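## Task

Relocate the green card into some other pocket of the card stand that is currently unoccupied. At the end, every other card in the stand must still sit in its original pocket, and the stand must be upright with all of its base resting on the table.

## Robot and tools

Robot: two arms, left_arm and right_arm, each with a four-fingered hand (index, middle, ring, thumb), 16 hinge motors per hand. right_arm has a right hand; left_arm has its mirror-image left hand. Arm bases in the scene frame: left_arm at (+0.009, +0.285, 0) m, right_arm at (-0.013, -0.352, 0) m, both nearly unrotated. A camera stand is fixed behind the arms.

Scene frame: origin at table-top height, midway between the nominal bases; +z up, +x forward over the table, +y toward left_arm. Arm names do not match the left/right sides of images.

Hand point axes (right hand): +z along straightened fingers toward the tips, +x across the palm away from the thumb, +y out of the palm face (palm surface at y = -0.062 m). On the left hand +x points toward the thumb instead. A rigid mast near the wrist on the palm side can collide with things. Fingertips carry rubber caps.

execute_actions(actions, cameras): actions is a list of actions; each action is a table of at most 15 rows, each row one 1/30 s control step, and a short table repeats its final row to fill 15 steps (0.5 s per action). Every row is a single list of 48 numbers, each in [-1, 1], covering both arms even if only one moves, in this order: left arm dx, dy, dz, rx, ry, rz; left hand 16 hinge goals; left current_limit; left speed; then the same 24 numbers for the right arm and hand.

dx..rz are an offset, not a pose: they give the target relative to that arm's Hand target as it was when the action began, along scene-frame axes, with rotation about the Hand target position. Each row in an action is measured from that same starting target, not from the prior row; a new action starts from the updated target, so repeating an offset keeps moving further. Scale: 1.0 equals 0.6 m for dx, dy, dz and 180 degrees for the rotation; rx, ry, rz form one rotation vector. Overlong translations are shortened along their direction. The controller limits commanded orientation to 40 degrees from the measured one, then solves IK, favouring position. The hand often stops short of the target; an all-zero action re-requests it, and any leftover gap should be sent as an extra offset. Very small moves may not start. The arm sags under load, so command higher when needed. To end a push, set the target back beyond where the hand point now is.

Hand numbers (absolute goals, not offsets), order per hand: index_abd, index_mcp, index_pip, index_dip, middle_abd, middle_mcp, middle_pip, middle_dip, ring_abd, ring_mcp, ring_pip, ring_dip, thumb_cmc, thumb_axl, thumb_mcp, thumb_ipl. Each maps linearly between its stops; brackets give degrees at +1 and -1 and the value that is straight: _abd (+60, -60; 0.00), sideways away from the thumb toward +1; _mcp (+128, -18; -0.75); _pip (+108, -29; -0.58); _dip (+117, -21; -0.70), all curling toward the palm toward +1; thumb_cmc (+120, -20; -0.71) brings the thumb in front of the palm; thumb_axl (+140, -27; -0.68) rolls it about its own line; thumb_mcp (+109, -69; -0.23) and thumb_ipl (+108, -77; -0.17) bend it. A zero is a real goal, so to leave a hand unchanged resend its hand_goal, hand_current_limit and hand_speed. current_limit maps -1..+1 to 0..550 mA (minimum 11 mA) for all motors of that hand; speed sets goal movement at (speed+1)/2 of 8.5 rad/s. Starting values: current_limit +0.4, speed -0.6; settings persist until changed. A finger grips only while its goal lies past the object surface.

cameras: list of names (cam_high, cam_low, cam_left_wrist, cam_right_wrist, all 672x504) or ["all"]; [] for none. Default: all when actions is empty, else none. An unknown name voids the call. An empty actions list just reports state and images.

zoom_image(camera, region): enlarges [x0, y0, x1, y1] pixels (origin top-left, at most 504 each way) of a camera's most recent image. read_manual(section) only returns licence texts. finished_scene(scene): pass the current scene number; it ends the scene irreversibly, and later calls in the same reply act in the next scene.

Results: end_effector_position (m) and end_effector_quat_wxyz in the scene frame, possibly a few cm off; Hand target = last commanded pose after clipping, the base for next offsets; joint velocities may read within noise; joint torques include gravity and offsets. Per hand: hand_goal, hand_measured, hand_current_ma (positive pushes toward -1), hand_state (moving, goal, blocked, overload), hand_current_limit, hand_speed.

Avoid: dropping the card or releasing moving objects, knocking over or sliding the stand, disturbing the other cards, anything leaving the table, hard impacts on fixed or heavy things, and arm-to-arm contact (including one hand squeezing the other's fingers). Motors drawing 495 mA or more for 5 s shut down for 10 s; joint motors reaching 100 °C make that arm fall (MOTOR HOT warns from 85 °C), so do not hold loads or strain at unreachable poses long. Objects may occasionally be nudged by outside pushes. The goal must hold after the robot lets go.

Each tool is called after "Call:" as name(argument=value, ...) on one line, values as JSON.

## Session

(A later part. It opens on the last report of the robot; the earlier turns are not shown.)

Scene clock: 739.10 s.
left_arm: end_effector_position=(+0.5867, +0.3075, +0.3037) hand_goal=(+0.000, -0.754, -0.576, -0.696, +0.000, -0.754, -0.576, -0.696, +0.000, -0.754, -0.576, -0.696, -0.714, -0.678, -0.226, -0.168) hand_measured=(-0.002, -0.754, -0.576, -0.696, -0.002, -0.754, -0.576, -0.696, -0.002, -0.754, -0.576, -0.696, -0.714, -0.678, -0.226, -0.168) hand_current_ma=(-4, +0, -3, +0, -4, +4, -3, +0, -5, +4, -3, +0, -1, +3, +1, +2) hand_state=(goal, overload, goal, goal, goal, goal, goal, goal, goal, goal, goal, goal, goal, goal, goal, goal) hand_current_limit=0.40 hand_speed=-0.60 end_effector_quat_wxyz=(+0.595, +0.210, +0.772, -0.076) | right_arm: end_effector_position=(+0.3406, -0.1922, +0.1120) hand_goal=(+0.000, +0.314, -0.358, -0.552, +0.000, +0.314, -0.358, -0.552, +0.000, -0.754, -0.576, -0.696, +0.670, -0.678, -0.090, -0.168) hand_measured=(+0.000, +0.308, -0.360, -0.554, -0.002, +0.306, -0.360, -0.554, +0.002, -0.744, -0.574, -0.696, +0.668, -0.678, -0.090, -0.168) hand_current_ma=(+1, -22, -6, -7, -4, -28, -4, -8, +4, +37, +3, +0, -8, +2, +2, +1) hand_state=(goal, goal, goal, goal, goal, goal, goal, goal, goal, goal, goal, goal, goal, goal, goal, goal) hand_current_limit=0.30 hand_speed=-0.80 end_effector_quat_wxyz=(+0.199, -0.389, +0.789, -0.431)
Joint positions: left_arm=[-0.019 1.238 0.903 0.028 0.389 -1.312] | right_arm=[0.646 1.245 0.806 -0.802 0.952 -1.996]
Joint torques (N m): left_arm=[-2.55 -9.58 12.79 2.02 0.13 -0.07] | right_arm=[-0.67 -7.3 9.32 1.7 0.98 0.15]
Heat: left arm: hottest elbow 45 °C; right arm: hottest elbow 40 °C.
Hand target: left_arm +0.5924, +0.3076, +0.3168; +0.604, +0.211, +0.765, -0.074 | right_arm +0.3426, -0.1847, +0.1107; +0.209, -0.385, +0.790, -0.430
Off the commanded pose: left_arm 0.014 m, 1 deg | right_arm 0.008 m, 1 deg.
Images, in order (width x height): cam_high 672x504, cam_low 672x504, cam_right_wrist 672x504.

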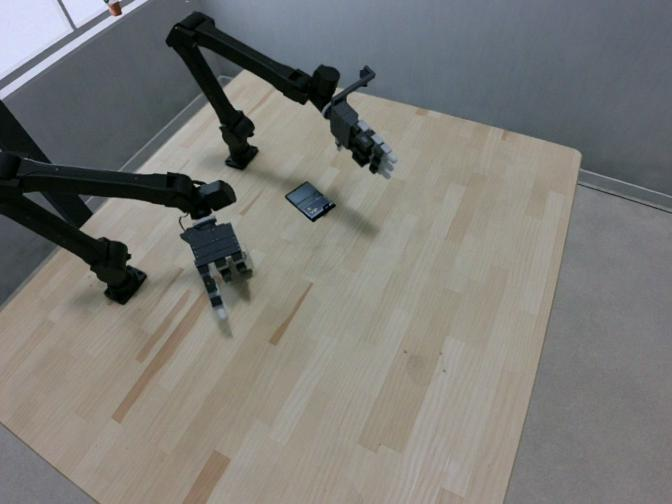

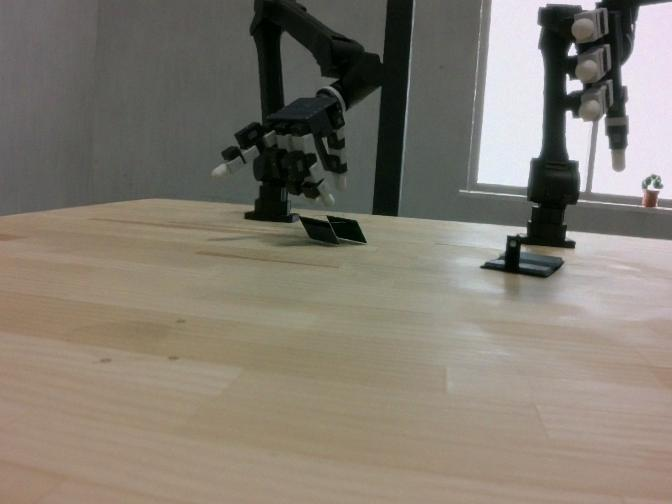

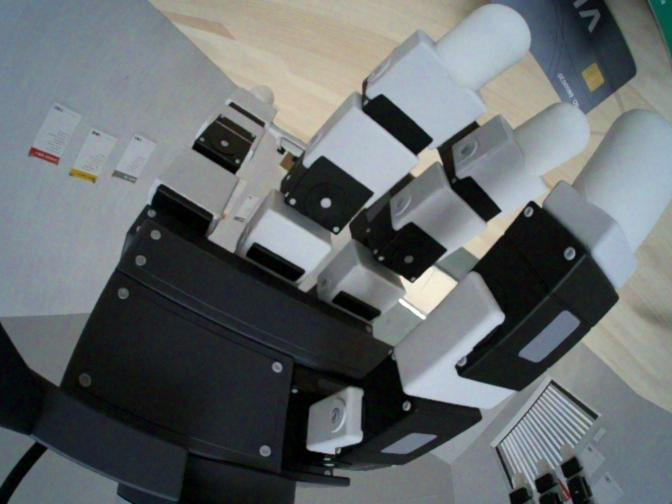

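Call:
execute_actions(actions=[[[0,0,0,0,0,0,0,-0.754,-0.576,-0.696,0,-0.754,-0.576,-0.696,0,-0.754,-0.576,-0.696,-0.714,-0.678,-0.226,-0.168,0.4,-0.6,-0.0062,0.0408,-0.0462,0,0,0,0,0.315,-0.358,-0.551,0,0.315,-0.358,-0.551,0,-0.754,-0.576,-0.696,0.671,-0.678,-0.09,-0.168,0.3,-0.8]]], cameras=["cam_high","cam_low","cam_right_wrist"])

Call:
zoom_image(camera="cam_low", region=[270, 170, 370, 255])

Call:
zoom_image(camera="cam_right_wrist", region=[420, 0, 672, 190])

Scene clock: 771.60 s.
left_arm: end_effector_position=(+0.5867, +0.3075, +0.3037) hand_goal=(+0.000, -0.754, -0.576, -0.696, +0.000, -0.754, -0.576, -0.696, +0.000, -0.754, -0.576, -0.696, -0.714, -0.678, -0.226, -0.168) hand_measured=(-0.002, -0.754, -0.576, -0.696, -0.002, -0.754, -0.576, -0.696, -0.002, -0.754, -0.576, -0.696, -0.714, -0.678, -0.226, -0.168) hand_current_ma=(-4, +0, -3, +0, -4, +4, -3, +0, -5, +4, -3, +0, -1, +3, +1, +2) hand_state=(goal, overload, goal, goal, goal, goal, goal, goal, goal, goal, goal, goal, goal, goal, goal, goal) hand_current_limit=0.40 hand_speed=-0.60 end_effector_quat_wxyz=(+0.595, +0.210, +0.772, -0.076) | right_arm: end_effector_position=(+0.3361, -0.1667, +0.0845) hand_goal=(+0.000, +0.314, -0.358, -0.552, +0.000, +0.314, -0.358, -0.552, +0.000, -0.754, -0.576, -0.696, +0.670, -0.678, -0.090, -0.168) hand_measured=(+0.000, +0.316, -0.356, -0.552, -0.002, +0.312, -0.358, -0.554, +0.002, -0.744, -0.574, -0.696, +0.668, -0.678, -0.090, -0.168) hand_current_ma=(+1, +6, +3, -1, -4, -7, -2, -5, +4, +37, +3, +0, -8, +2, +2, +1) hand_state=(goal, goal, goal, goal, goal, goal, goal, goal, goal, goal, goal, goal, goal, goal, goal, goal) hand_current_limit=0.30 hand_speed=-0.80 end_effector_quat_wxyz=(+0.200, -0.391, +0.788, -0.431)
Joint positions: left_arm=[-0.019 1.238 0.903 0.028 0.389 -1.312] | right_arm=[0.711 1.331 0.806 -0.795 0.969 -1.897]
Joint torques (N m): left_arm=[-2.55 -9.64 12.79 2 0.13 -0.07] | right_arm=[-0.79 -7.71 9.03 1.5 1.04 0.18]
Heat: left arm: hottest elbow 45 °C; right arm: hottest elbow 39 °C.
Hand target: left_arm +0.5924, +0.3076, +0.3168; +0.604, +0.211, +0.765, -0.074 | right_arm +0.3389, -0.1602, +0.0829; +0.209, -0.385, +0.790, -0.430
Off the commanded pose: left_arm 0.014 m, 1 deg | right_arm 0.007 m, 1 deg.
Images, in order (width x height): cam_high 672x504, cam_low 672x504, cam_right_wrist 672x504.

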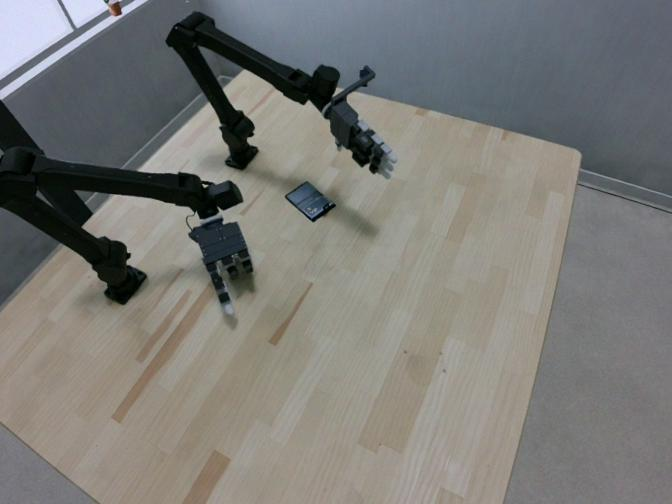

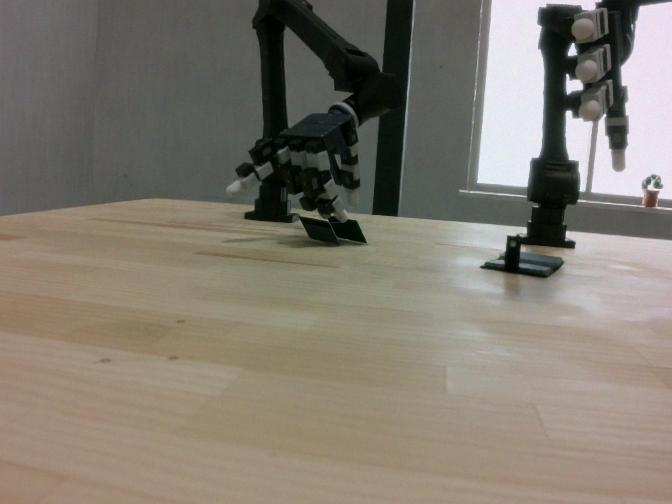

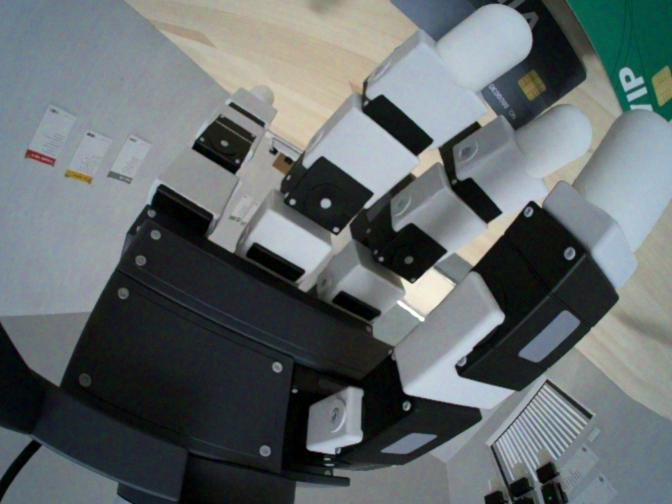

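Scaled by 5.040 from the camera's 672x504 image, which has a finer 960x720 frame.

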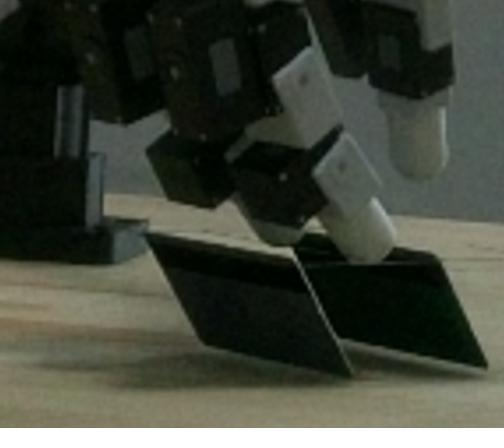

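Scaled by 2.000 from the camera's 672x504 image, which has a finer 960x720 frame.

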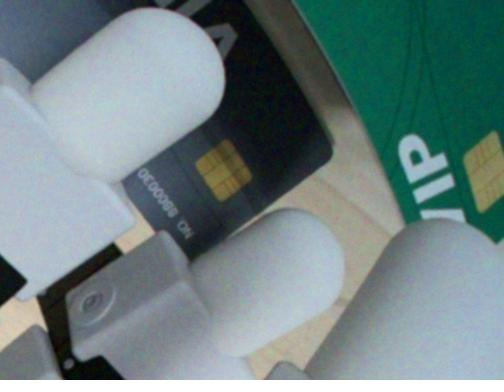

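Call:
execute_actions(actions=[[[0,0,0,0,0,0,0,-0.754,-0.576,-0.696,0,-0.754,-0.576,-0.696,0,-0.754,-0.576,-0.696,-0.714,-0.678,-0.226,-0.168,0.4,-0.6,-0.0172,0.0135,-0.0335,0,0,0,0,0.315,-0.358,-0.551,0,0.315,-0.358,-0.551,0,-0.754,-0.576,-0.696,0.671,-0.678,-0.09,-0.168,0.3,-0.8]]], cameras=["cam_high","cam_low","cam_right_wrist"])

Call:
zoom_image(camera="cam_low", region=[270, 170, 370, 255])

Call:
zoom_image(camera="cam_right_wrist", region=[420, 0, 672, 190])

Scene clock: 790.80 s.
left_arm: end_effector_position=(+0.5867, +0.3075, +0.3037) hand_goal=(+0.000, -0.754, -0.576, -0.696, +0.000, -0.754, -0.576, -0.696, +0.000, -0.754, -0.576, -0.696, -0.714, -0.678, -0.226, -0.168) hand_measured=(-0.002, -0.754, -0.576, -0.696, -0.002, -0.754, -0.576, -0.696, -0.002, -0.754, -0.576, -0.696, -0.714, -0.678, -0.226, -0.168) hand_current_ma=(-4, +0, -3, +0, -4, +4, -3, +0, -5, +4, -3, +0, -1, +3, +1, +2) hand_state=(goal, overload, goal, goal, goal, goal, goal, goal, goal, goal, goal, goal, goal, goal, goal, goal) hand_current_limit=0.40 hand_speed=-0.60 end_effector_quat_wxyz=(+0.595, +0.210, +0.772, -0.076) | right_arm: end_effector_position=(+0.3302, -0.1559, +0.0716) hand_goal=(+0.000, +0.314, -0.358, -0.552, +0.000, +0.314, -0.358, -0.552, +0.000, -0.754, -0.576, -0.696, +0.670, -0.678, -0.090, -0.168) hand_measured=(+0.002, +0.322, -0.354, -0.552, +0.000, +0.320, -0.356, -0.552, +0.002, -0.744, -0.574, -0.696, +0.668, -0.678, -0.090, -0.168) hand_current_ma=(+5, +28, +10, +1, -2, +19, +5, -1, +4, +37, +3, +0, -8, +2, +2, +1) hand_state=(goal, goal, goal, goal, goal, goal, goal, goal, goal, goal, goal, goal, goal, goal, goal, goal) hand_current_limit=0.30 hand_speed=-0.80 end_effector_quat_wxyz=(+0.208, -0.387, +0.789, -0.430)
Joint positions: left_arm=[-0.019 1.238 0.903 0.028 0.389 -1.312] | right_arm=[0.747 1.36 0.793 -0.789 0.98 -1.833]
Joint torques (N m): left_arm=[-2.55 -9.64 12.81 2.02 0.13 -0.07] | right_arm=[-0.79 -7.12 7.73 1.39 0.97 0.22]
Heat: left arm: hottest elbow 45 °C; right arm: hottest elbow 38 °C.
Hand target: left_arm +0.5924, +0.3076, +0.3168; +0.604, +0.211, +0.765, -0.074 | right_arm +0.3285, -0.1522, +0.0628; +0.209, -0.385, +0.790, -0.430
Off the commanded pose: left_arm 0.014 m, 1 deg | right_arm 0.010 m, 0 deg.
Images, in order (width x height): cam_high 672x504, cam_low 672x504, cam_right_wrist 672x504.

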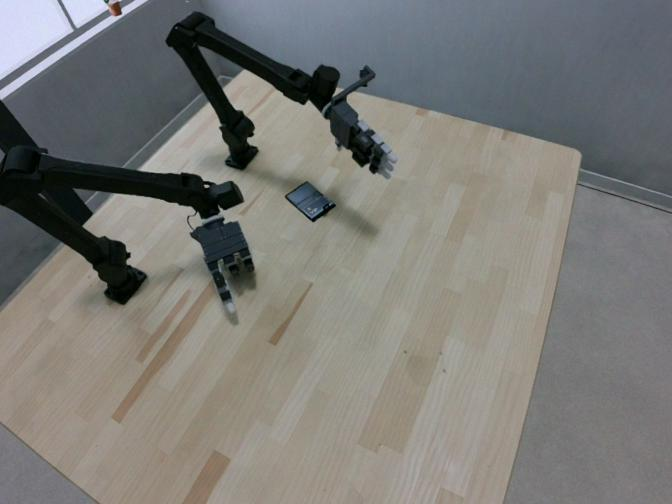

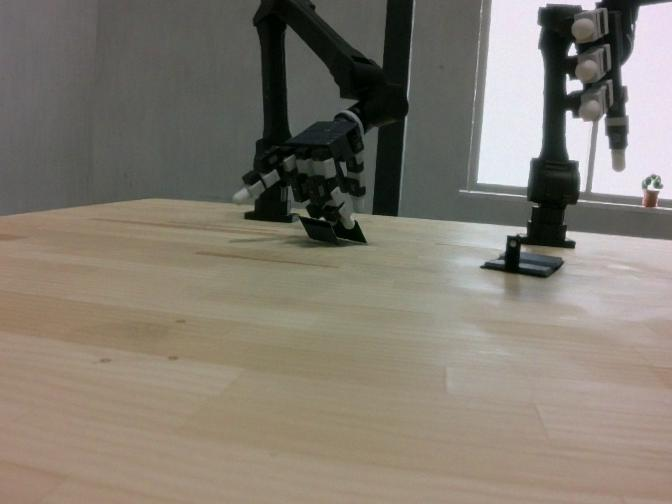

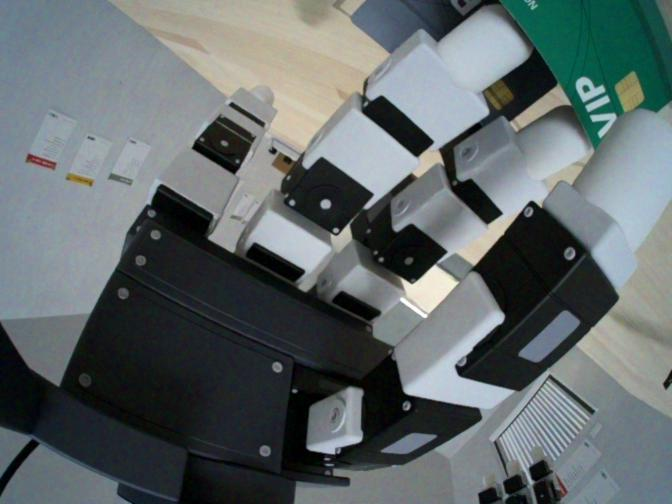

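Scaled by 5.040 from the camera's 672x504 image, which has a finer 960x720 frame.

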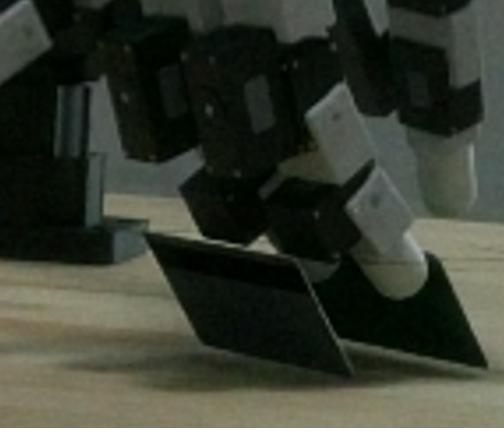

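Scaled by 2.000 from the camera's 672x504 image, which has a finer 960x720 frame.

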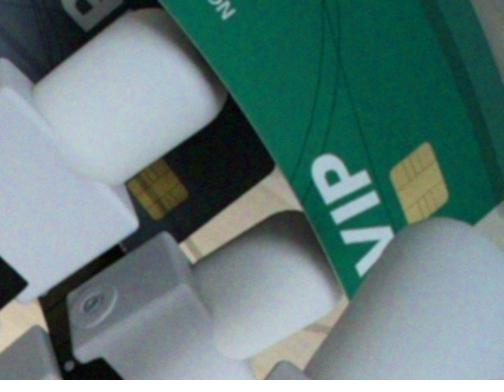

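Call:
execute_actions(actions=[[[0,0,0,0,0,0,0,-0.754,-0.576,-0.696,0,-0.754,-0.576,-0.696,0,-0.754,-0.576,-0.696,-0.714,-0.678,-0.226,-0.168,0.4,-0.6,0,0,0,0,0,0,0,0.345,-0.358,-0.551,0,0.345,-0.358,-0.551,0,-0.754,-0.576,-0.696,0.671,-0.678,0.05,-0.168,0.1,-0.9]]], cameras=["cam_low","cam_right_wrist"])

Call:
zoom_image(camera="cam_right_wrist", region=[420, 0, 672, 190])

Scene clock: 800.17 s.
left_arm: end_effector_position=(+0.5867, +0.3075, +0.3037) hand_goal=(+0.000, -0.754, -0.576, -0.696, +0.000, -0.754, -0.576, -0.696, +0.000, -0.754, -0.576, -0.696, -0.714, -0.678, -0.226, -0.168) hand_measured=(-0.002, -0.754, -0.576, -0.696, -0.002, -0.754, -0.576, -0.696, -0.002, -0.754, -0.576, -0.696, -0.714, -0.678, -0.226, -0.168) hand_current_ma=(-4, +0, -3, +0, -4, +4, -3, +0, -5, +4, -3, +0, -1, +3, +1, +2) hand_state=(goal, overload, goal, goal, goal, goal, goal, goal, goal, goal, goal, goal, goal, goal, goal, goal) hand_current_limit=0.40 hand_speed=-0.60 end_effector_quat_wxyz=(+0.595, +0.210, +0.772, -0.076) | right_arm: end_effector_position=(+0.3306, -0.1558, +0.0709) hand_goal=(+0.000, +0.344, -0.358, -0.552, +0.000, +0.344, -0.358, -0.552, +0.000, -0.754, -0.576, -0.696, +0.670, -0.678, +0.050, -0.168) hand_measured=(+0.002, +0.340, -0.358, -0.552, +0.000, +0.334, -0.356, -0.552, +0.002, -0.744, -0.574, -0.696, +0.668, -0.678, +0.048, -0.168) hand_current_ma=(+4, -12, +2, +1, -1, -35, +3, -1, +4, +37, +3, +0, -8, +2, -5, +1) hand_state=(goal, goal, goal, goal, goal, goal, goal, goal, goal, goal, goal, goal, goal, goal, goal, goal) hand_current_limit=0.10 hand_speed=-0.90 end_effector_quat_wxyz=(+0.208, -0.384, +0.790, -0.430)
Joint positions: left_arm=[-0.019 1.238 0.903 0.028 0.389 -1.312] | right_arm=[0.747 1.363 0.793 -0.789 0.981 -1.826]
Joint torques (N m): left_arm=[-2.55 -9.58 12.81 2.02 0.13 -0.07] | right_arm=[-0.79 -7.18 7.73 1.32 0.91 0.17]
Heat: left arm: hottest elbow 45 °C; right arm: hottest elbow 38 °C.
Hand target: left_arm +0.5924, +0.3076, +0.3168; +0.604, +0.211, +0.765, -0.074 | right_arm +0.3285, -0.1522, +0.0629; +0.209, -0.385, +0.790, -0.430
Off the commanded pose: left_arm 0.014 m, 1 deg | right_arm 0.009 m, 0 deg.
Images, in order (width x height): cam_low 672x504, cam_right_wrist 672x504.

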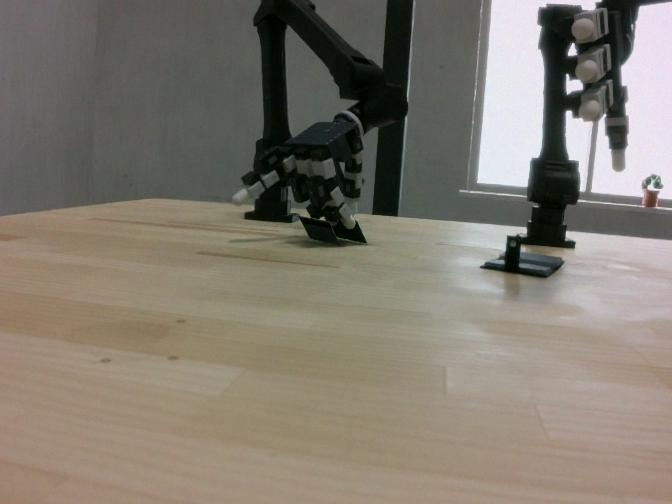

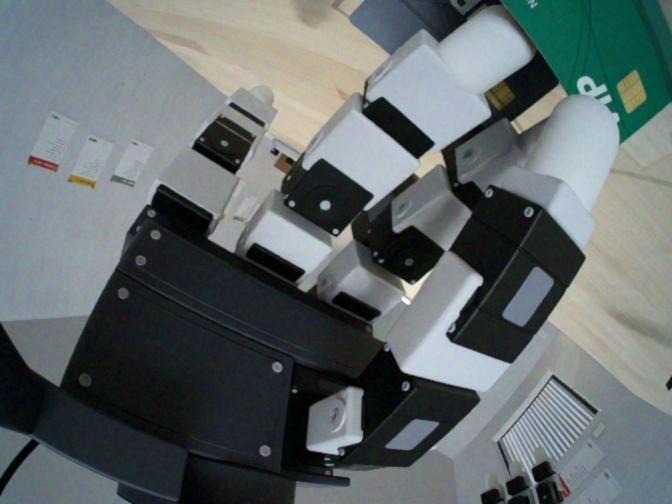

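Scaled by 2.000 from the camera's 672x504 image, which has a finer 960x720 frame.

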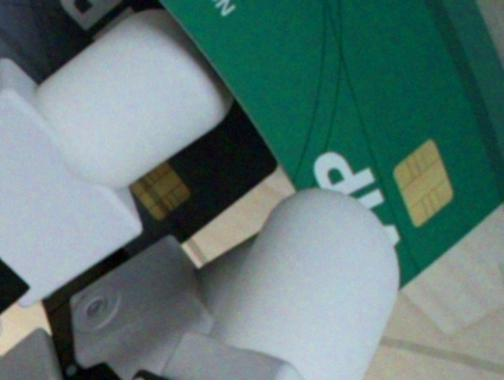

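Call:
execute_actions(actions=[[[0,0,0,0,0,0,0,-0.754,-0.576,-0.696,0,-0.754,-0.576,-0.696,0,-0.754,-0.576,-0.696,-0.714,-0.678,-0.226,-0.168,0.4,-0.6,0,0,0,0,0,0,0,0.37,-0.358,-0.551,0,0.37,-0.358,-0.551,0,-0.754,-0.576,-0.696,0.671,-0.678,0.13,-0.168,0.1,-0.9]]], cameras=["cam_low","cam_right_wrist"])

Call:
zoom_image(camera="cam_right_wrist", region=[420, 0, 672, 190])

Call:
zoom_image(camera="cam_low", region=[270, 170, 370, 255])

Scene clock: 804.50 s.
left_arm: end_effector_position=(+0.5867, +0.3075, +0.3037) hand_goal=(+0.000, -0.754, -0.576, -0.696, +0.000, -0.754, -0.576, -0.696, +0.000, -0.754, -0.576, -0.696, -0.714, -0.678, -0.226, -0.168) hand_measured=(-0.002, -0.754, -0.576, -0.696, -0.002, -0.754, -0.576, -0.696, -0.002, -0.754, -0.576, -0.696, -0.714, -0.678, -0.226, -0.168) hand_current_ma=(-4, +0, -3, +0, -4, +4, -3, +0, -5, +4, -3, +0, -1, +3, +1, +2) hand_state=(goal, overload, goal, goal, goal, goal, goal, goal, goal, goal, goal, goal, goal, goal, goal, goal) hand_current_limit=0.40 hand_speed=-0.60 end_effector_quat_wxyz=(+0.595, +0.210, +0.772, -0.076) | right_arm: end_effector_position=(+0.3306, -0.1559, +0.0705) hand_goal=(+0.000, +0.370, -0.358, -0.552, +0.000, +0.370, -0.358, -0.552, +0.000, -0.754, -0.576, -0.696, +0.670, -0.678, +0.130, -0.168) hand_measured=(+0.002, +0.354, -0.360, -0.552, +0.000, +0.350, -0.358, -0.552, +0.002, -0.744, -0.574, -0.696, +0.668, -0.678, +0.128, -0.168) hand_current_ma=(+3, -62, -7, +0, -1, -77, -3, -1, +4, +37, +3, +0, -8, +2, -7, +1) hand_state=(goal, goal, goal, goal, goal, goal, goal, goal, goal, goal, goal, goal, goal, goal, goal, goal) hand_current_limit=0.10 hand_speed=-0.90 end_effector_quat_wxyz=(+0.208, -0.384, +0.790, -0.431)
Joint positions: left_arm=[-0.019 1.238 0.903 0.028 0.389 -1.312] | right_arm=[0.747 1.364 0.793 -0.789 0.982 -1.826]
Joint torques (N m): left_arm=[-2.43 -9.58 12.79 2.02 0.13 -0.07] | right_arm=[-1.14 -7.65 7.82 1.42 0.87 0.17]
Heat: left arm: hottest elbow 45 °C; right arm: hottest elbow 38 °C.
Hand target: left_arm +0.5924, +0.3076, +0.3168; +0.604, +0.211, +0.765, -0.074 | right_arm +0.3285, -0.1522, +0.0628; +0.209, -0.385, +0.790, -0.430
Off the commanded pose: left_arm 0.014 m, 1 deg | right_arm 0.009 m, 0 deg.
Images, in order (width x height): cam_low 672x504, cam_right_wrist 672x504.

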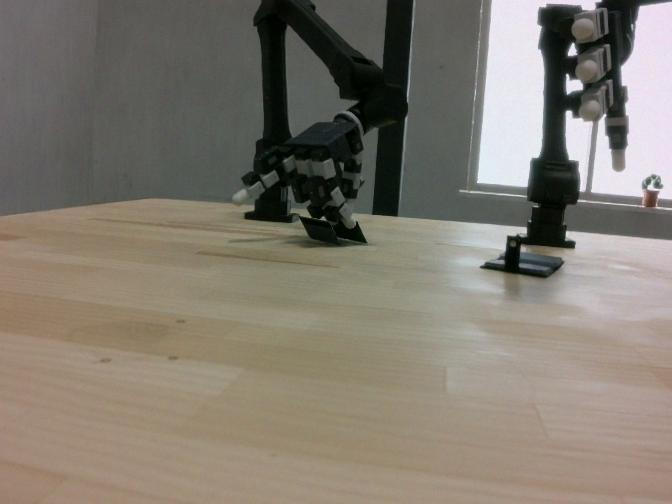

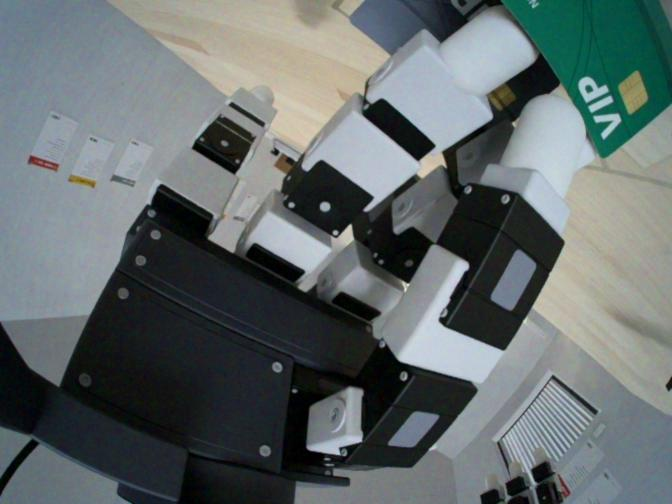

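Scaled by 2.000 from the camera's 672x504 image, which has a finer 960x720 frame.

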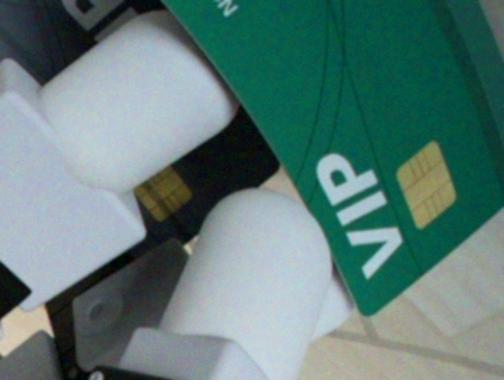

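Scaled by 5.040 from the camera's 672x504 image, which has a finer 960x720 frame.

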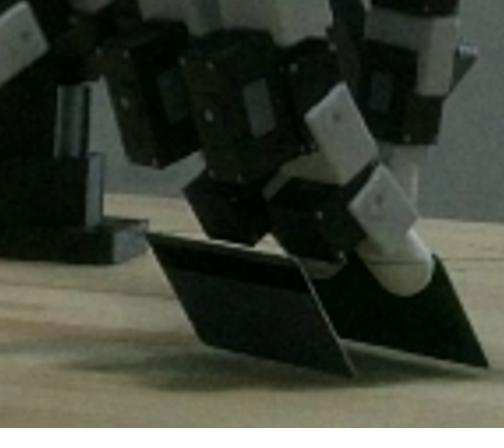

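Call:
execute_actions(actions=[[[0,0,0,0,0,0,0,-0.754,-0.576,-0.696,0,-0.754,-0.576,-0.696,0,-0.754,-0.576,-0.696,-0.714,-0.678,-0.226,-0.168,0.4,-0.6,0,0,0,0,0,0,0,0.18,-0.066,-0.623,0,0.18,-0.066,-0.623,0,-0.754,-0.576,-0.696,0.671,-0.678,-0.1,-0.168,0.2,-0.85]],[[0,0,0,0,0,0,0,-0.754,-0.576,-0.696,0,-0.754,-0.576,-0.696,0,-0.754,-0.576,-0.696,-0.714,-0.678,-0.226,-0.168,0.4,-0.6,-0.0067,0.0028,-0.018,0,0,0,0,0.18,-0.066,-0.623,0,0.18,-0.066,-0.623,0,-0.754,-0.576,-0.696,0.671,-0.678,-0.1,-0.168,0.2,-0.85]]], cameras=["cam_low","cam_right_wrist"])

Call:
zoom_image(camera="cam_right_wrist", region=[420, 0, 672, 190])

Call:
zoom_image(camera="cam_low", region=[270, 170, 370, 255])

Scene clock: 823.50 s.
left_arm: end_effector_position=(+0.5867, +0.3075, +0.3037) hand_goal=(+0.000, -0.754, -0.576, -0.696, +0.000, -0.754, -0.576, -0.696, +0.000, -0.754, -0.576, -0.696, -0.714, -0.678, -0.226, -0.168) hand_measured=(-0.002, -0.754, -0.576, -0.696, -0.002, -0.754, -0.576, -0.696, -0.002, -0.754, -0.576, -0.696, -0.714, -0.678, -0.226, -0.168) hand_current_ma=(-4, +0, -3, +0, -4, +4, -3, +0, -5, +4, -3, +0, -1, +3, +1, +2) hand_state=(goal, overload, goal, goal, goal, goal, goal, goal, goal, goal, goal, goal, goal, goal, goal, goal) hand_current_limit=0.40 hand_speed=-0.60 end_effector_quat_wxyz=(+0.595, +0.210, +0.772, -0.076) | right_arm: end_effector_position=(+0.3312, -0.1548, +0.0699) hand_goal=(+0.000, +0.180, -0.066, -0.624, +0.000, +0.180, -0.066, -0.624, +0.000, -0.754, -0.576, -0.696, +0.670, -0.678, -0.100, -0.168) hand_measured=(+0.012, +0.208, -0.056, -0.624, +0.000, +0.192, -0.062, -0.618, +0.002, -0.744, -0.574, -0.696, +0.668, -0.678, -0.096, -0.168) hand_current_ma=(+36, +116, +31, +0, +1, +42, +14, +16, +4, +37, +3, +0, -8, +2, +19, +1) hand_state=(goal, blocked, goal, goal, goal, goal, goal, goal, goal, goal, goal, goal, goal, goal, goal, goal) hand_current_limit=0.20 hand_speed=-0.85 end_effector_quat_wxyz=(+0.214, -0.379, +0.790, -0.432)
Joint positions: left_arm=[-0.019 1.238 0.903 0.028 0.389 -1.312] | right_arm=[0.752 1.364 0.787 -0.78 0.992 -1.811]
Joint torques (N m): left_arm=[-2.49 -9.58 12.79 2.02 0.13 -0.07] | right_arm=[-0.32 -6.18 6.86 1.54 0.55 0.23]
Heat: left arm: hottest elbow 45 °C; right arm: hottest elbow 37 °C.
Hand target: left_arm +0.5924, +0.3076, +0.3168; +0.604, +0.211, +0.765, -0.074 | right_arm +0.3245, -0.1504, +0.0521; +0.209, -0.385, +0.790, -0.430
Off the commanded pose: left_arm 0.014 m, 1 deg | right_arm 0.020 m, 1 deg.
Images, in order (width x height): cam_low 672x504, cam_right_wrist 672x504.

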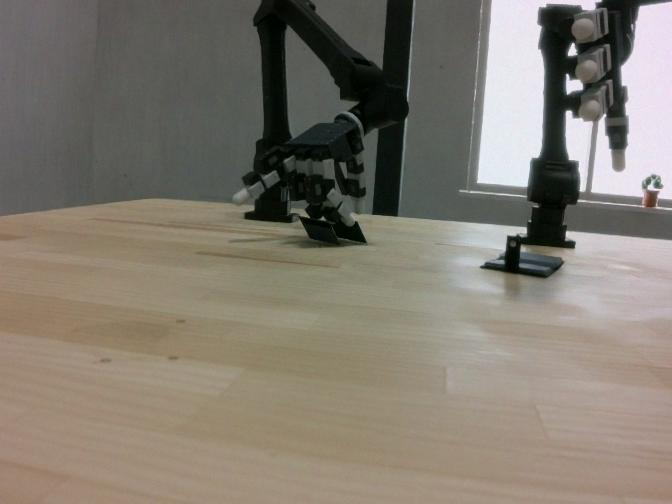

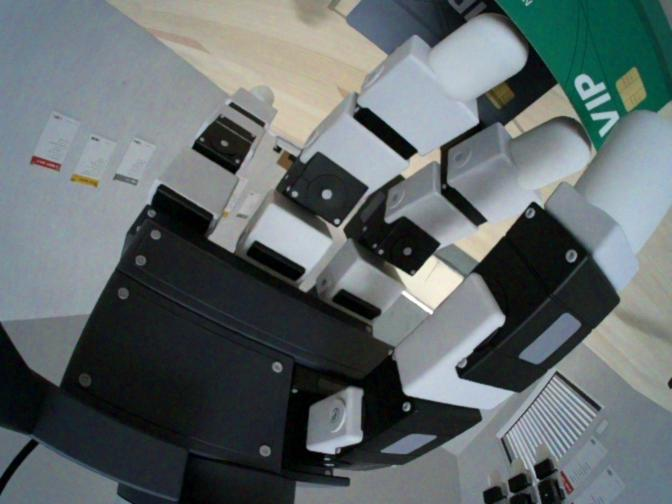

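Scaled by 2.000 from the camera's 672x504 image, which has a finer 960x720 frame.

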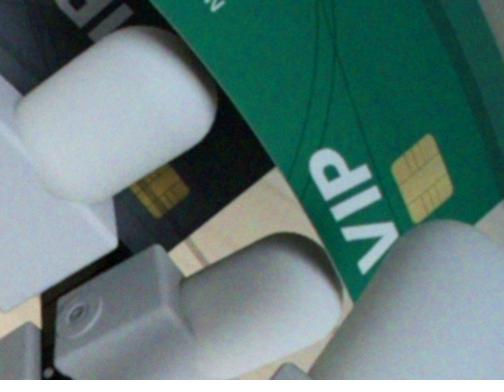

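Scaled by 5.040 from the camera's 672x504 image, which has a finer 960x720 frame.

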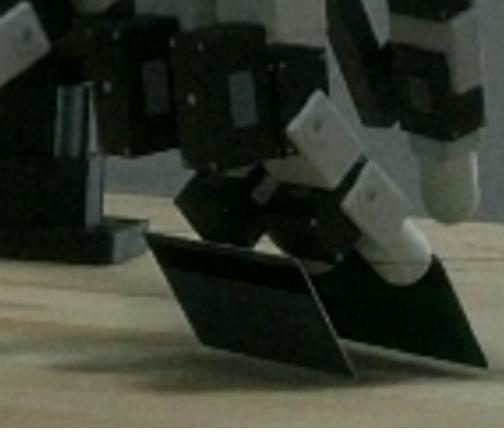

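Call:
execute_actions(actions=[[[0,0,0,0,0,0,0,-0.754,-0.576,-0.696,0,-0.754,-0.576,-0.696,0,-0.754,-0.576,-0.696,-0.714,-0.678,-0.226,-0.168,0.4,-0.6,0.0045,-0.0022,0.035,0,0,0,0,0.24,-0.066,-0.623,0,0.24,-0.066,-0.623,0,-0.754,-0.576,-0.696,0.671,-0.678,-0.1,-0.168,0.2,-0.85]],[[0,0,0,0,0,0,0,-0.754,-0.576,-0.696,0,-0.754,-0.576,-0.696,0,-0.754,-0.576,-0.696,-0.714,-0.678,-0.226,-0.168,0.4,-0.6,-0.005,0.004,0,0,0,0,0,0.24,-0.066,-0.623,0,0.24,-0.066,-0.623,0,-0.754,-0.576,-0.696,0.671,-0.678,-0.1,-0.168,0.2,-0.85]],[[0,0,0,0,0,0,0,-0.754,-0.576,-0.696,0,-0.754,-0.576,-0.696,0,-0.754,-0.576,-0.696,-0.714,-0.678,-0.226,-0.168,0.4,-0.6,-0.012,0.0095,-0.0235,0,0,0,0,0.24,-0.066,-0.623,0,0.24,-0.066,-0.623,0,-0.754,-0.576,-0.696,0.671,-0.678,-0.1,-0.168,0.2,-0.85]]], cameras=["cam_low","cam_right_wrist"])

Call:
zoom_image(camera="cam_right_wrist", region=[420, 0, 672, 190])

Call:
zoom_image(camera="cam_low", region=[270, 170, 370, 255])

Scene clock: 841.47 s.
left_arm: end_effector_position=(+0.5867, +0.3075, +0.3037) hand_goal=(+0.000, -0.754, -0.576, -0.696, +0.000, -0.754, -0.576, -0.696, +0.000, -0.754, -0.576, -0.696, -0.714, -0.678, -0.226, -0.168) hand_measured=(-0.002, -0.754, -0.576, -0.696, -0.002, -0.754, -0.576, -0.696, -0.002, -0.754, -0.576, -0.696, -0.714, -0.678, -0.226, -0.168) hand_current_ma=(-4, +0, -3, +0, -4, +4, -3, +0, -5, +4, -3, +0, -1, +3, +1, +2) hand_state=(goal, overload, goal, goal, goal, goal, goal, goal, goal, goal, goal, goal, goal, goal, goal, goal) hand_current_limit=0.40 hand_speed=-0.60 end_effector_quat_wxyz=(+0.595, +0.210, +0.772, -0.076) | right_arm: end_effector_position=(+0.3210, -0.1484, +0.0653) hand_goal=(+0.000, +0.240, -0.066, -0.624, +0.000, +0.240, -0.066, -0.624, +0.000, -0.754, -0.576, -0.696, +0.670, -0.678, -0.100, -0.168) hand_measured=(+0.002, +0.238, -0.066, -0.624, +0.002, +0.230, -0.068, -0.624, +0.002, -0.744, -0.574, -0.696, +0.668, -0.678, -0.096, -0.168) hand_current_ma=(+5, -7, -1, -1, +6, -35, -4, +3, +4, +37, +3, +0, -8, +2, +19, +1) hand_state=(goal, goal, goal, goal, goal, goal, goal, goal, goal, goal, goal, goal, goal, goal, goal, goal) hand_current_limit=0.20 hand_speed=-0.85 end_effector_quat_wxyz=(+0.211, -0.383, +0.790, -0.430)
Joint positions: left_arm=[-0.019 1.238 0.903 0.028 0.389 -1.312] | right_arm=[0.782 1.374 0.787 -0.817 0.99 -1.765]
Joint torques (N m): left_arm=[-2.55 -9.58 12.81 2.02 0.13 -0.07] | right_arm=[-0.32 -7.12 8.32 0.49 0.83 0.26]
Heat: left arm: hottest elbow 45 °C; right arm: hottest elbow 37 °C.
Hand target: left_arm +0.5924, +0.3076, +0.3168; +0.604, +0.211, +0.765, -0.074 | right_arm +0.3171, -0.1435, +0.0590; +0.209, -0.385, +0.790, -0.430
Off the commanded pose: left_arm 0.014 m, 1 deg | right_arm 0.009 m, 0 deg.
Images, in order (width x height): cam_low 672x504, cam_right_wrist 672x504.

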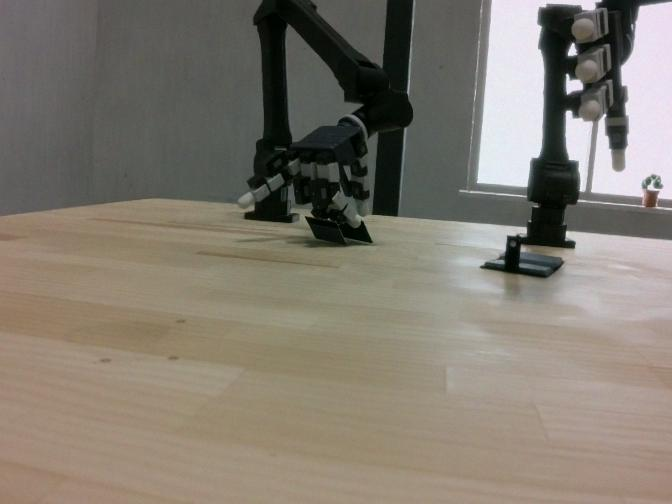

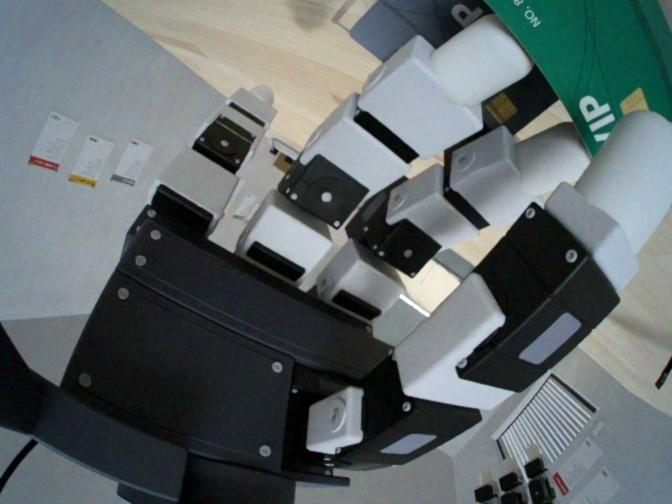

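Scaled by 2.000 from the camera's 672x504 image, which has a finer 960x720 frame.

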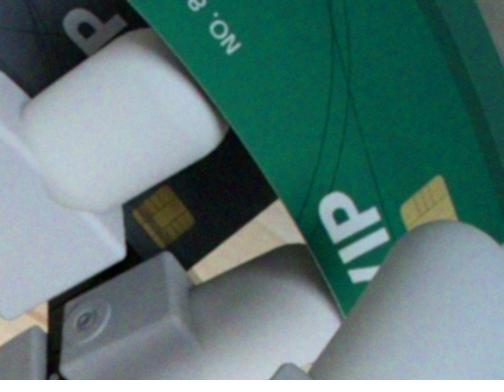

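Scaled by 5.040 from the camera's 672x504 image, which has a finer 960x720 frame.

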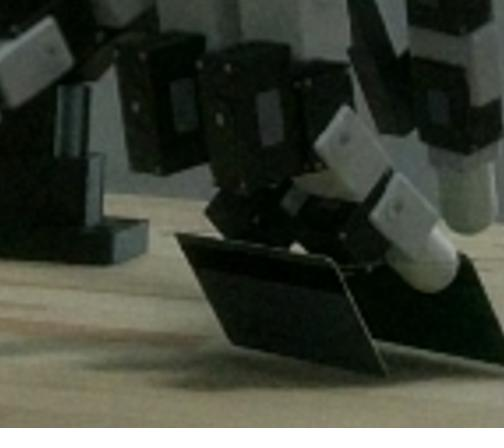

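Call:
execute_actions(actions=[[[0,0,0,0,0,0,0,-0.754,-0.576,-0.696,0,-0.754,-0.576,-0.696,0,-0.754,-0.576,-0.696,-0.714,-0.678,-0.226,-0.168,0.4,-0.6,0.0415,-0.0358,0.0883,0,0,0,0,0.25,-0.066,-0.623,0,0.25,-0.066,-0.623,0,-0.754,-0.576,-0.696,0.671,-0.678,-0.15,-0.168,0.3,-0.8]],[[0,0,0,0,0,0,0,-0.754,-0.576,-0.696,0,-0.754,-0.576,-0.696,0,-0.754,-0.576,-0.696,-0.714,-0.678,-0.226,-0.168,0.4,-0.6,0.021,-0.0163,-0.0173,0,0,0,0,0.589,-0.358,-0.99,0,0.589,-0.358,-0.99,0,-0.754,-0.576,-0.696,0.671,-0.678,-0.281,-0.168,0.3,-0.8]]], cameras=["cam_low","cam_right_wrist","cam_high"])

Call:
zoom_image(camera="cam_right_wrist", region=[420, 0, 672, 190])

Call:
zoom_image(camera="cam_low", region=[270, 160, 380, 255])

Scene clock: 881.70 s.
left_arm: end_effector_position=(+0.5867, +0.3075, +0.3037) hand_goal=(+0.000, -0.754, -0.576, -0.696, +0.000, -0.754, -0.576, -0.696, +0.000, -0.754, -0.576, -0.696, -0.714, -0.678, -0.226, -0.168) hand_measured=(-0.002, -0.754, -0.576, -0.696, -0.002, -0.754, -0.576, -0.696, -0.002, -0.754, -0.576, -0.696, -0.714, -0.678, -0.226, -0.168) hand_current_ma=(-4, +0, -3, +0, -4, +4, -3, +0, -5, +4, -3, +0, -1, +3, +1, +2) hand_state=(goal, overload, goal, goal, goal, goal, goal, goal, goal, goal, goal, goal, goal, goal, goal, goal) hand_current_limit=0.40 hand_speed=-0.60 end_effector_quat_wxyz=(+0.595, +0.210, +0.772, -0.076) | right_arm: end_effector_position=(+0.3389, -0.1818, +0.0879) hand_goal=(+0.000, +0.588, -0.358, -0.990, +0.000, +0.588, -0.358, -0.990, +0.000, -0.754, -0.576, -0.696, +0.670, -0.678, -0.282, -0.168) hand_measured=(+0.000, +0.574, -0.356, -0.988, +0.000, +0.572, -0.358, -0.988, +0.002, -0.744, -0.574, -0.696, +0.668, -0.678, -0.276, -0.168) hand_current_ma=(+1, -49, +3, +7, +2, -60, +2, +7, +4, +37, +3, +0, -8, +2, +29, +1) hand_state=(goal, goal, goal, goal, goal, goal, goal, goal, goal, goal, goal, goal, goal, goal, goal, goal) hand_current_limit=0.30 hand_speed=-0.80 end_effector_quat_wxyz=(+0.195, -0.393, +0.787, -0.433)
Joint positions: left_arm=[-0.019 1.238 0.903 0.028 0.389 -1.312] | right_arm=[0.673 1.305 0.791 -0.77 0.961 -1.957]
Joint torques (N m): left_arm=[-2.49 -9.58 12.79 2.02 0.13 -0.07] | right_arm=[-2.78 -8.29 12.23 1.59 0.66 -0.15]
Heat: left arm: hottest elbow 46 °C; right arm: hottest elbow 37 °C.
Hand target: left_arm +0.5924, +0.3076, +0.3168; +0.604, +0.211, +0.765, -0.074 | right_arm +0.3545, -0.1750, +0.1016; +0.209, -0.385, +0.790, -0.430
Off the commanded pose: left_arm 0.014 m, 1 deg | right_arm 0.022 m, 2 deg.
Images, in order (width x height): cam_high 672x504, cam_low 672x504, cam_right_wrist 672x504.

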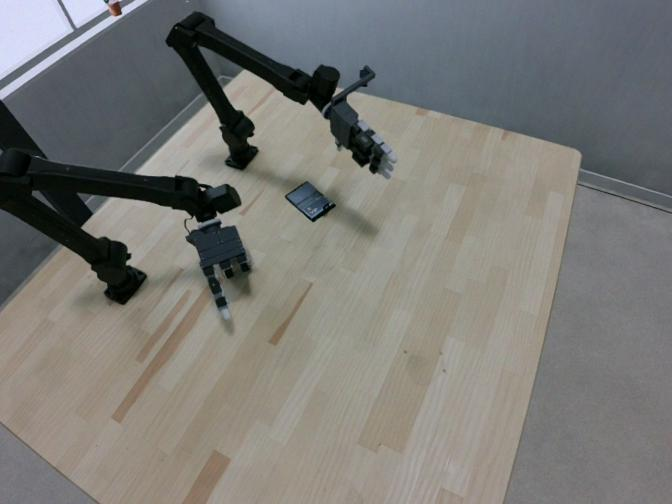

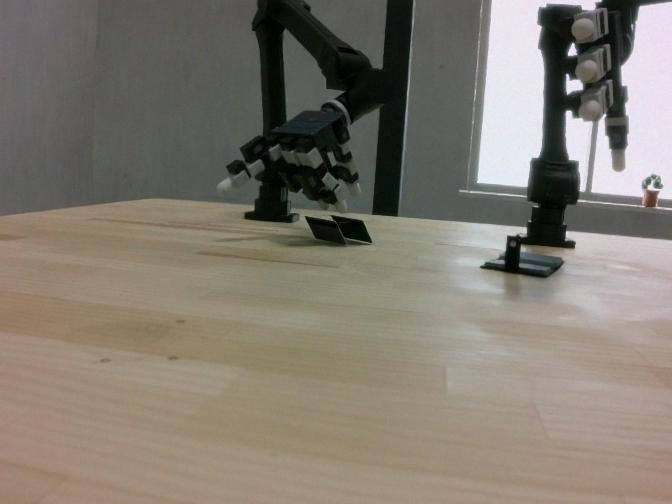

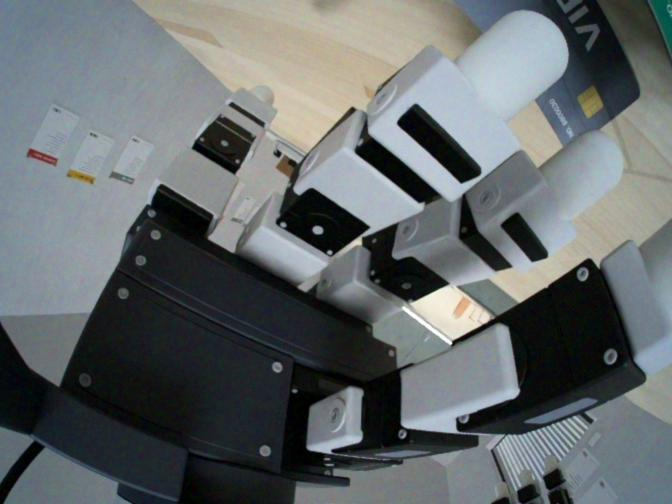

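Scaled by 2.000 from the camera's 672x504 image, which has a finer 960x720 frame.

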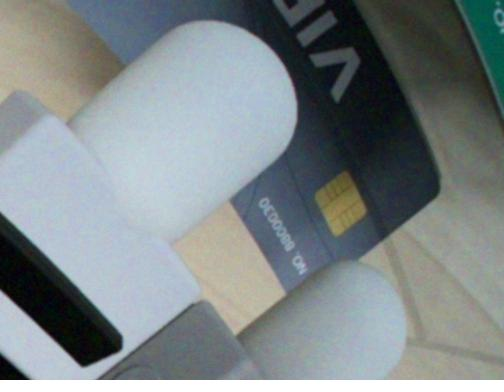

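Scaled by 4.582 from the camera's 672x504 image, which has a finer 960x720 frame.

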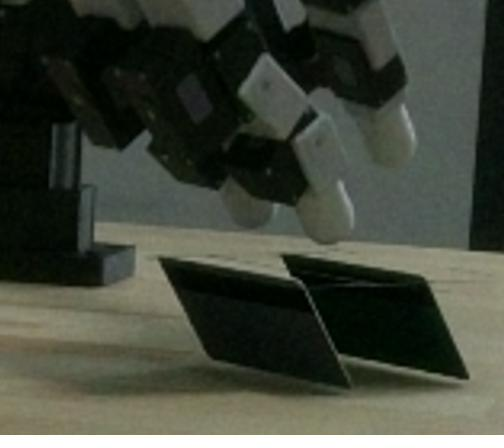

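Call:
execute_actions(actions=[[[0,0,0,0,0,0,0,-0.754,-0.576,-0.696,0,-0.754,-0.576,-0.696,0,-0.754,-0.576,-0.696,-0.714,-0.678,-0.226,-0.168,0.4,-0.6,-0.0322,0.0288,-0.0613,0,0,0,0,0.589,-0.358,-0.99,0,0.589,-0.358,-0.99,0,-0.754,-0.576,-0.696,0.671,-0.678,-0.281,-0.168,0.3,-0.8]]], cameras=["cam_low","cam_right_wrist"])

Call:
zoom_image(camera="cam_right_wrist", region=[420, 0, 672, 190])

Call:
zoom_image(camera="cam_low", region=[270, 160, 380, 255])

Scene clock: 890.57 s.
left_arm: end_effector_position=(+0.5867, +0.3075, +0.3037) hand_goal=(+0.000, -0.754, -0.576, -0.696, +0.000, -0.754, -0.576, -0.696, +0.000, -0.754, -0.576, -0.696, -0.714, -0.678, -0.226, -0.168) hand_measured=(-0.002, -0.754, -0.576, -0.696, -0.002, -0.754, -0.576, -0.696, -0.002, -0.754, -0.576, -0.696, -0.714, -0.678, -0.226, -0.168) hand_current_ma=(-4, +0, -3, +0, -4, +4, -3, +0, -5, +4, -3, +0, -1, +3, +1, +2) hand_state=(goal, overload, goal, goal, goal, goal, goal, goal, goal, goal, goal, goal, goal, goal, goal, goal) hand_current_limit=0.40 hand_speed=-0.60 end_effector_quat_wxyz=(+0.595, +0.210, +0.772, -0.076) | right_arm: end_effector_position=(+0.3366, -0.1615, +0.0708) hand_goal=(+0.000, +0.588, -0.358, -0.990, +0.000, +0.588, -0.358, -0.990, +0.000, -0.754, -0.576, -0.696, +0.670, -0.678, -0.282, -0.168) hand_measured=(+0.000, +0.576, -0.356, -0.988, +0.000, +0.572, -0.358, -0.988, +0.002, -0.744, -0.574, -0.696, +0.668, -0.678, -0.276, -0.168) hand_current_ma=(+1, -47, +3, +7, +2, -58, +2, +7, +4, +37, +3, +0, -7, +2, +28, +1) hand_state=(goal, goal, goal, goal, goal, goal, goal, goal, goal, goal, goal, goal, goal, goal, goal, goal) hand_current_limit=0.30 hand_speed=-0.80 end_effector_quat_wxyz=(+0.205, -0.387, +0.790, -0.430)
Joint positions: left_arm=[-0.019 1.238 0.903 0.028 0.389 -1.312] | right_arm=[0.721 1.361 0.791 -0.757 0.973 -1.873]
Joint torques (N m): left_arm=[-2.49 -9.58 12.81 2.02 0.13 -0.07] | right_arm=[-0.85 -7.59 7.79 1.48 0.97 0.16]
Heat: left arm: hottest elbow 46 °C; right arm: hottest elbow 36 °C.
Hand target: left_arm +0.5924, +0.3076, +0.3168; +0.604, +0.211, +0.765, -0.074 | right_arm +0.3352, -0.1577, +0.0647; +0.209, -0.385, +0.790, -0.430
Off the commanded pose: left_arm 0.014 m, 1 deg | right_arm 0.007 m, 1 deg.
Images, in order (width x height): cam_low 672x504, cam_right_wrist 672x504.

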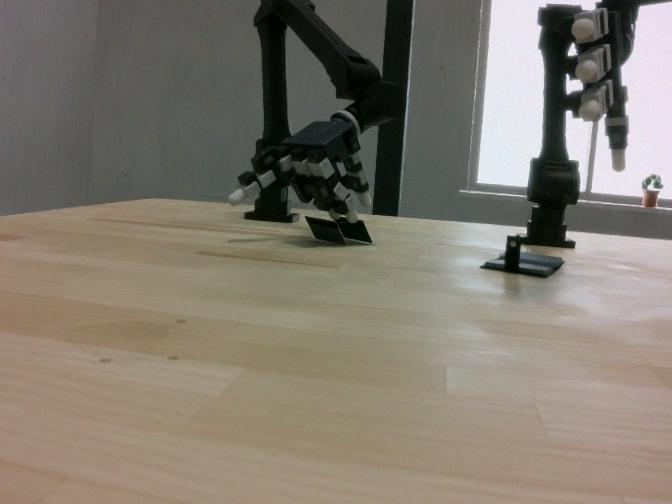

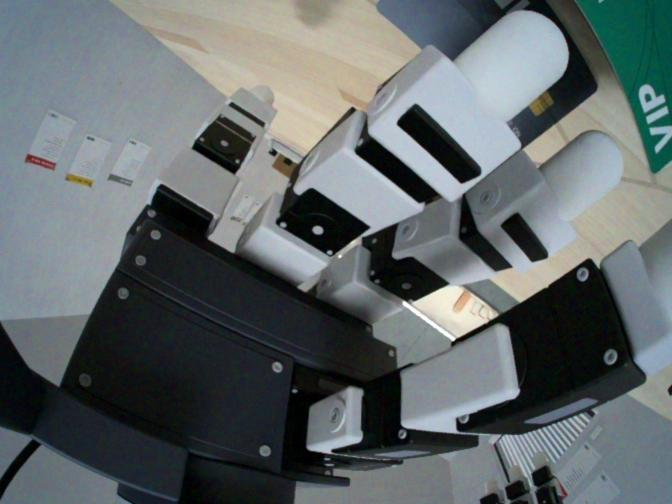

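Scaled by 2.000 from the camera's 672x504 image, which has a finer 960x720 frame.

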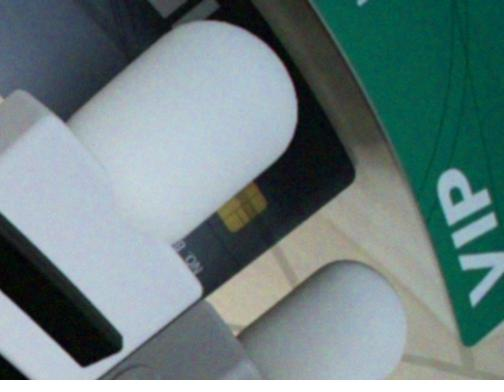

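Scaled by 4.582 from the camera's 672x504 image, which has a finer 960x720 frame.

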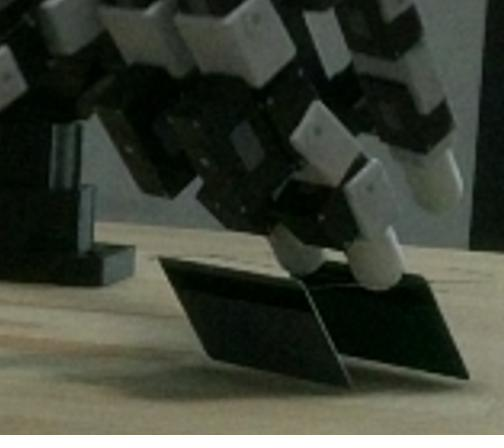

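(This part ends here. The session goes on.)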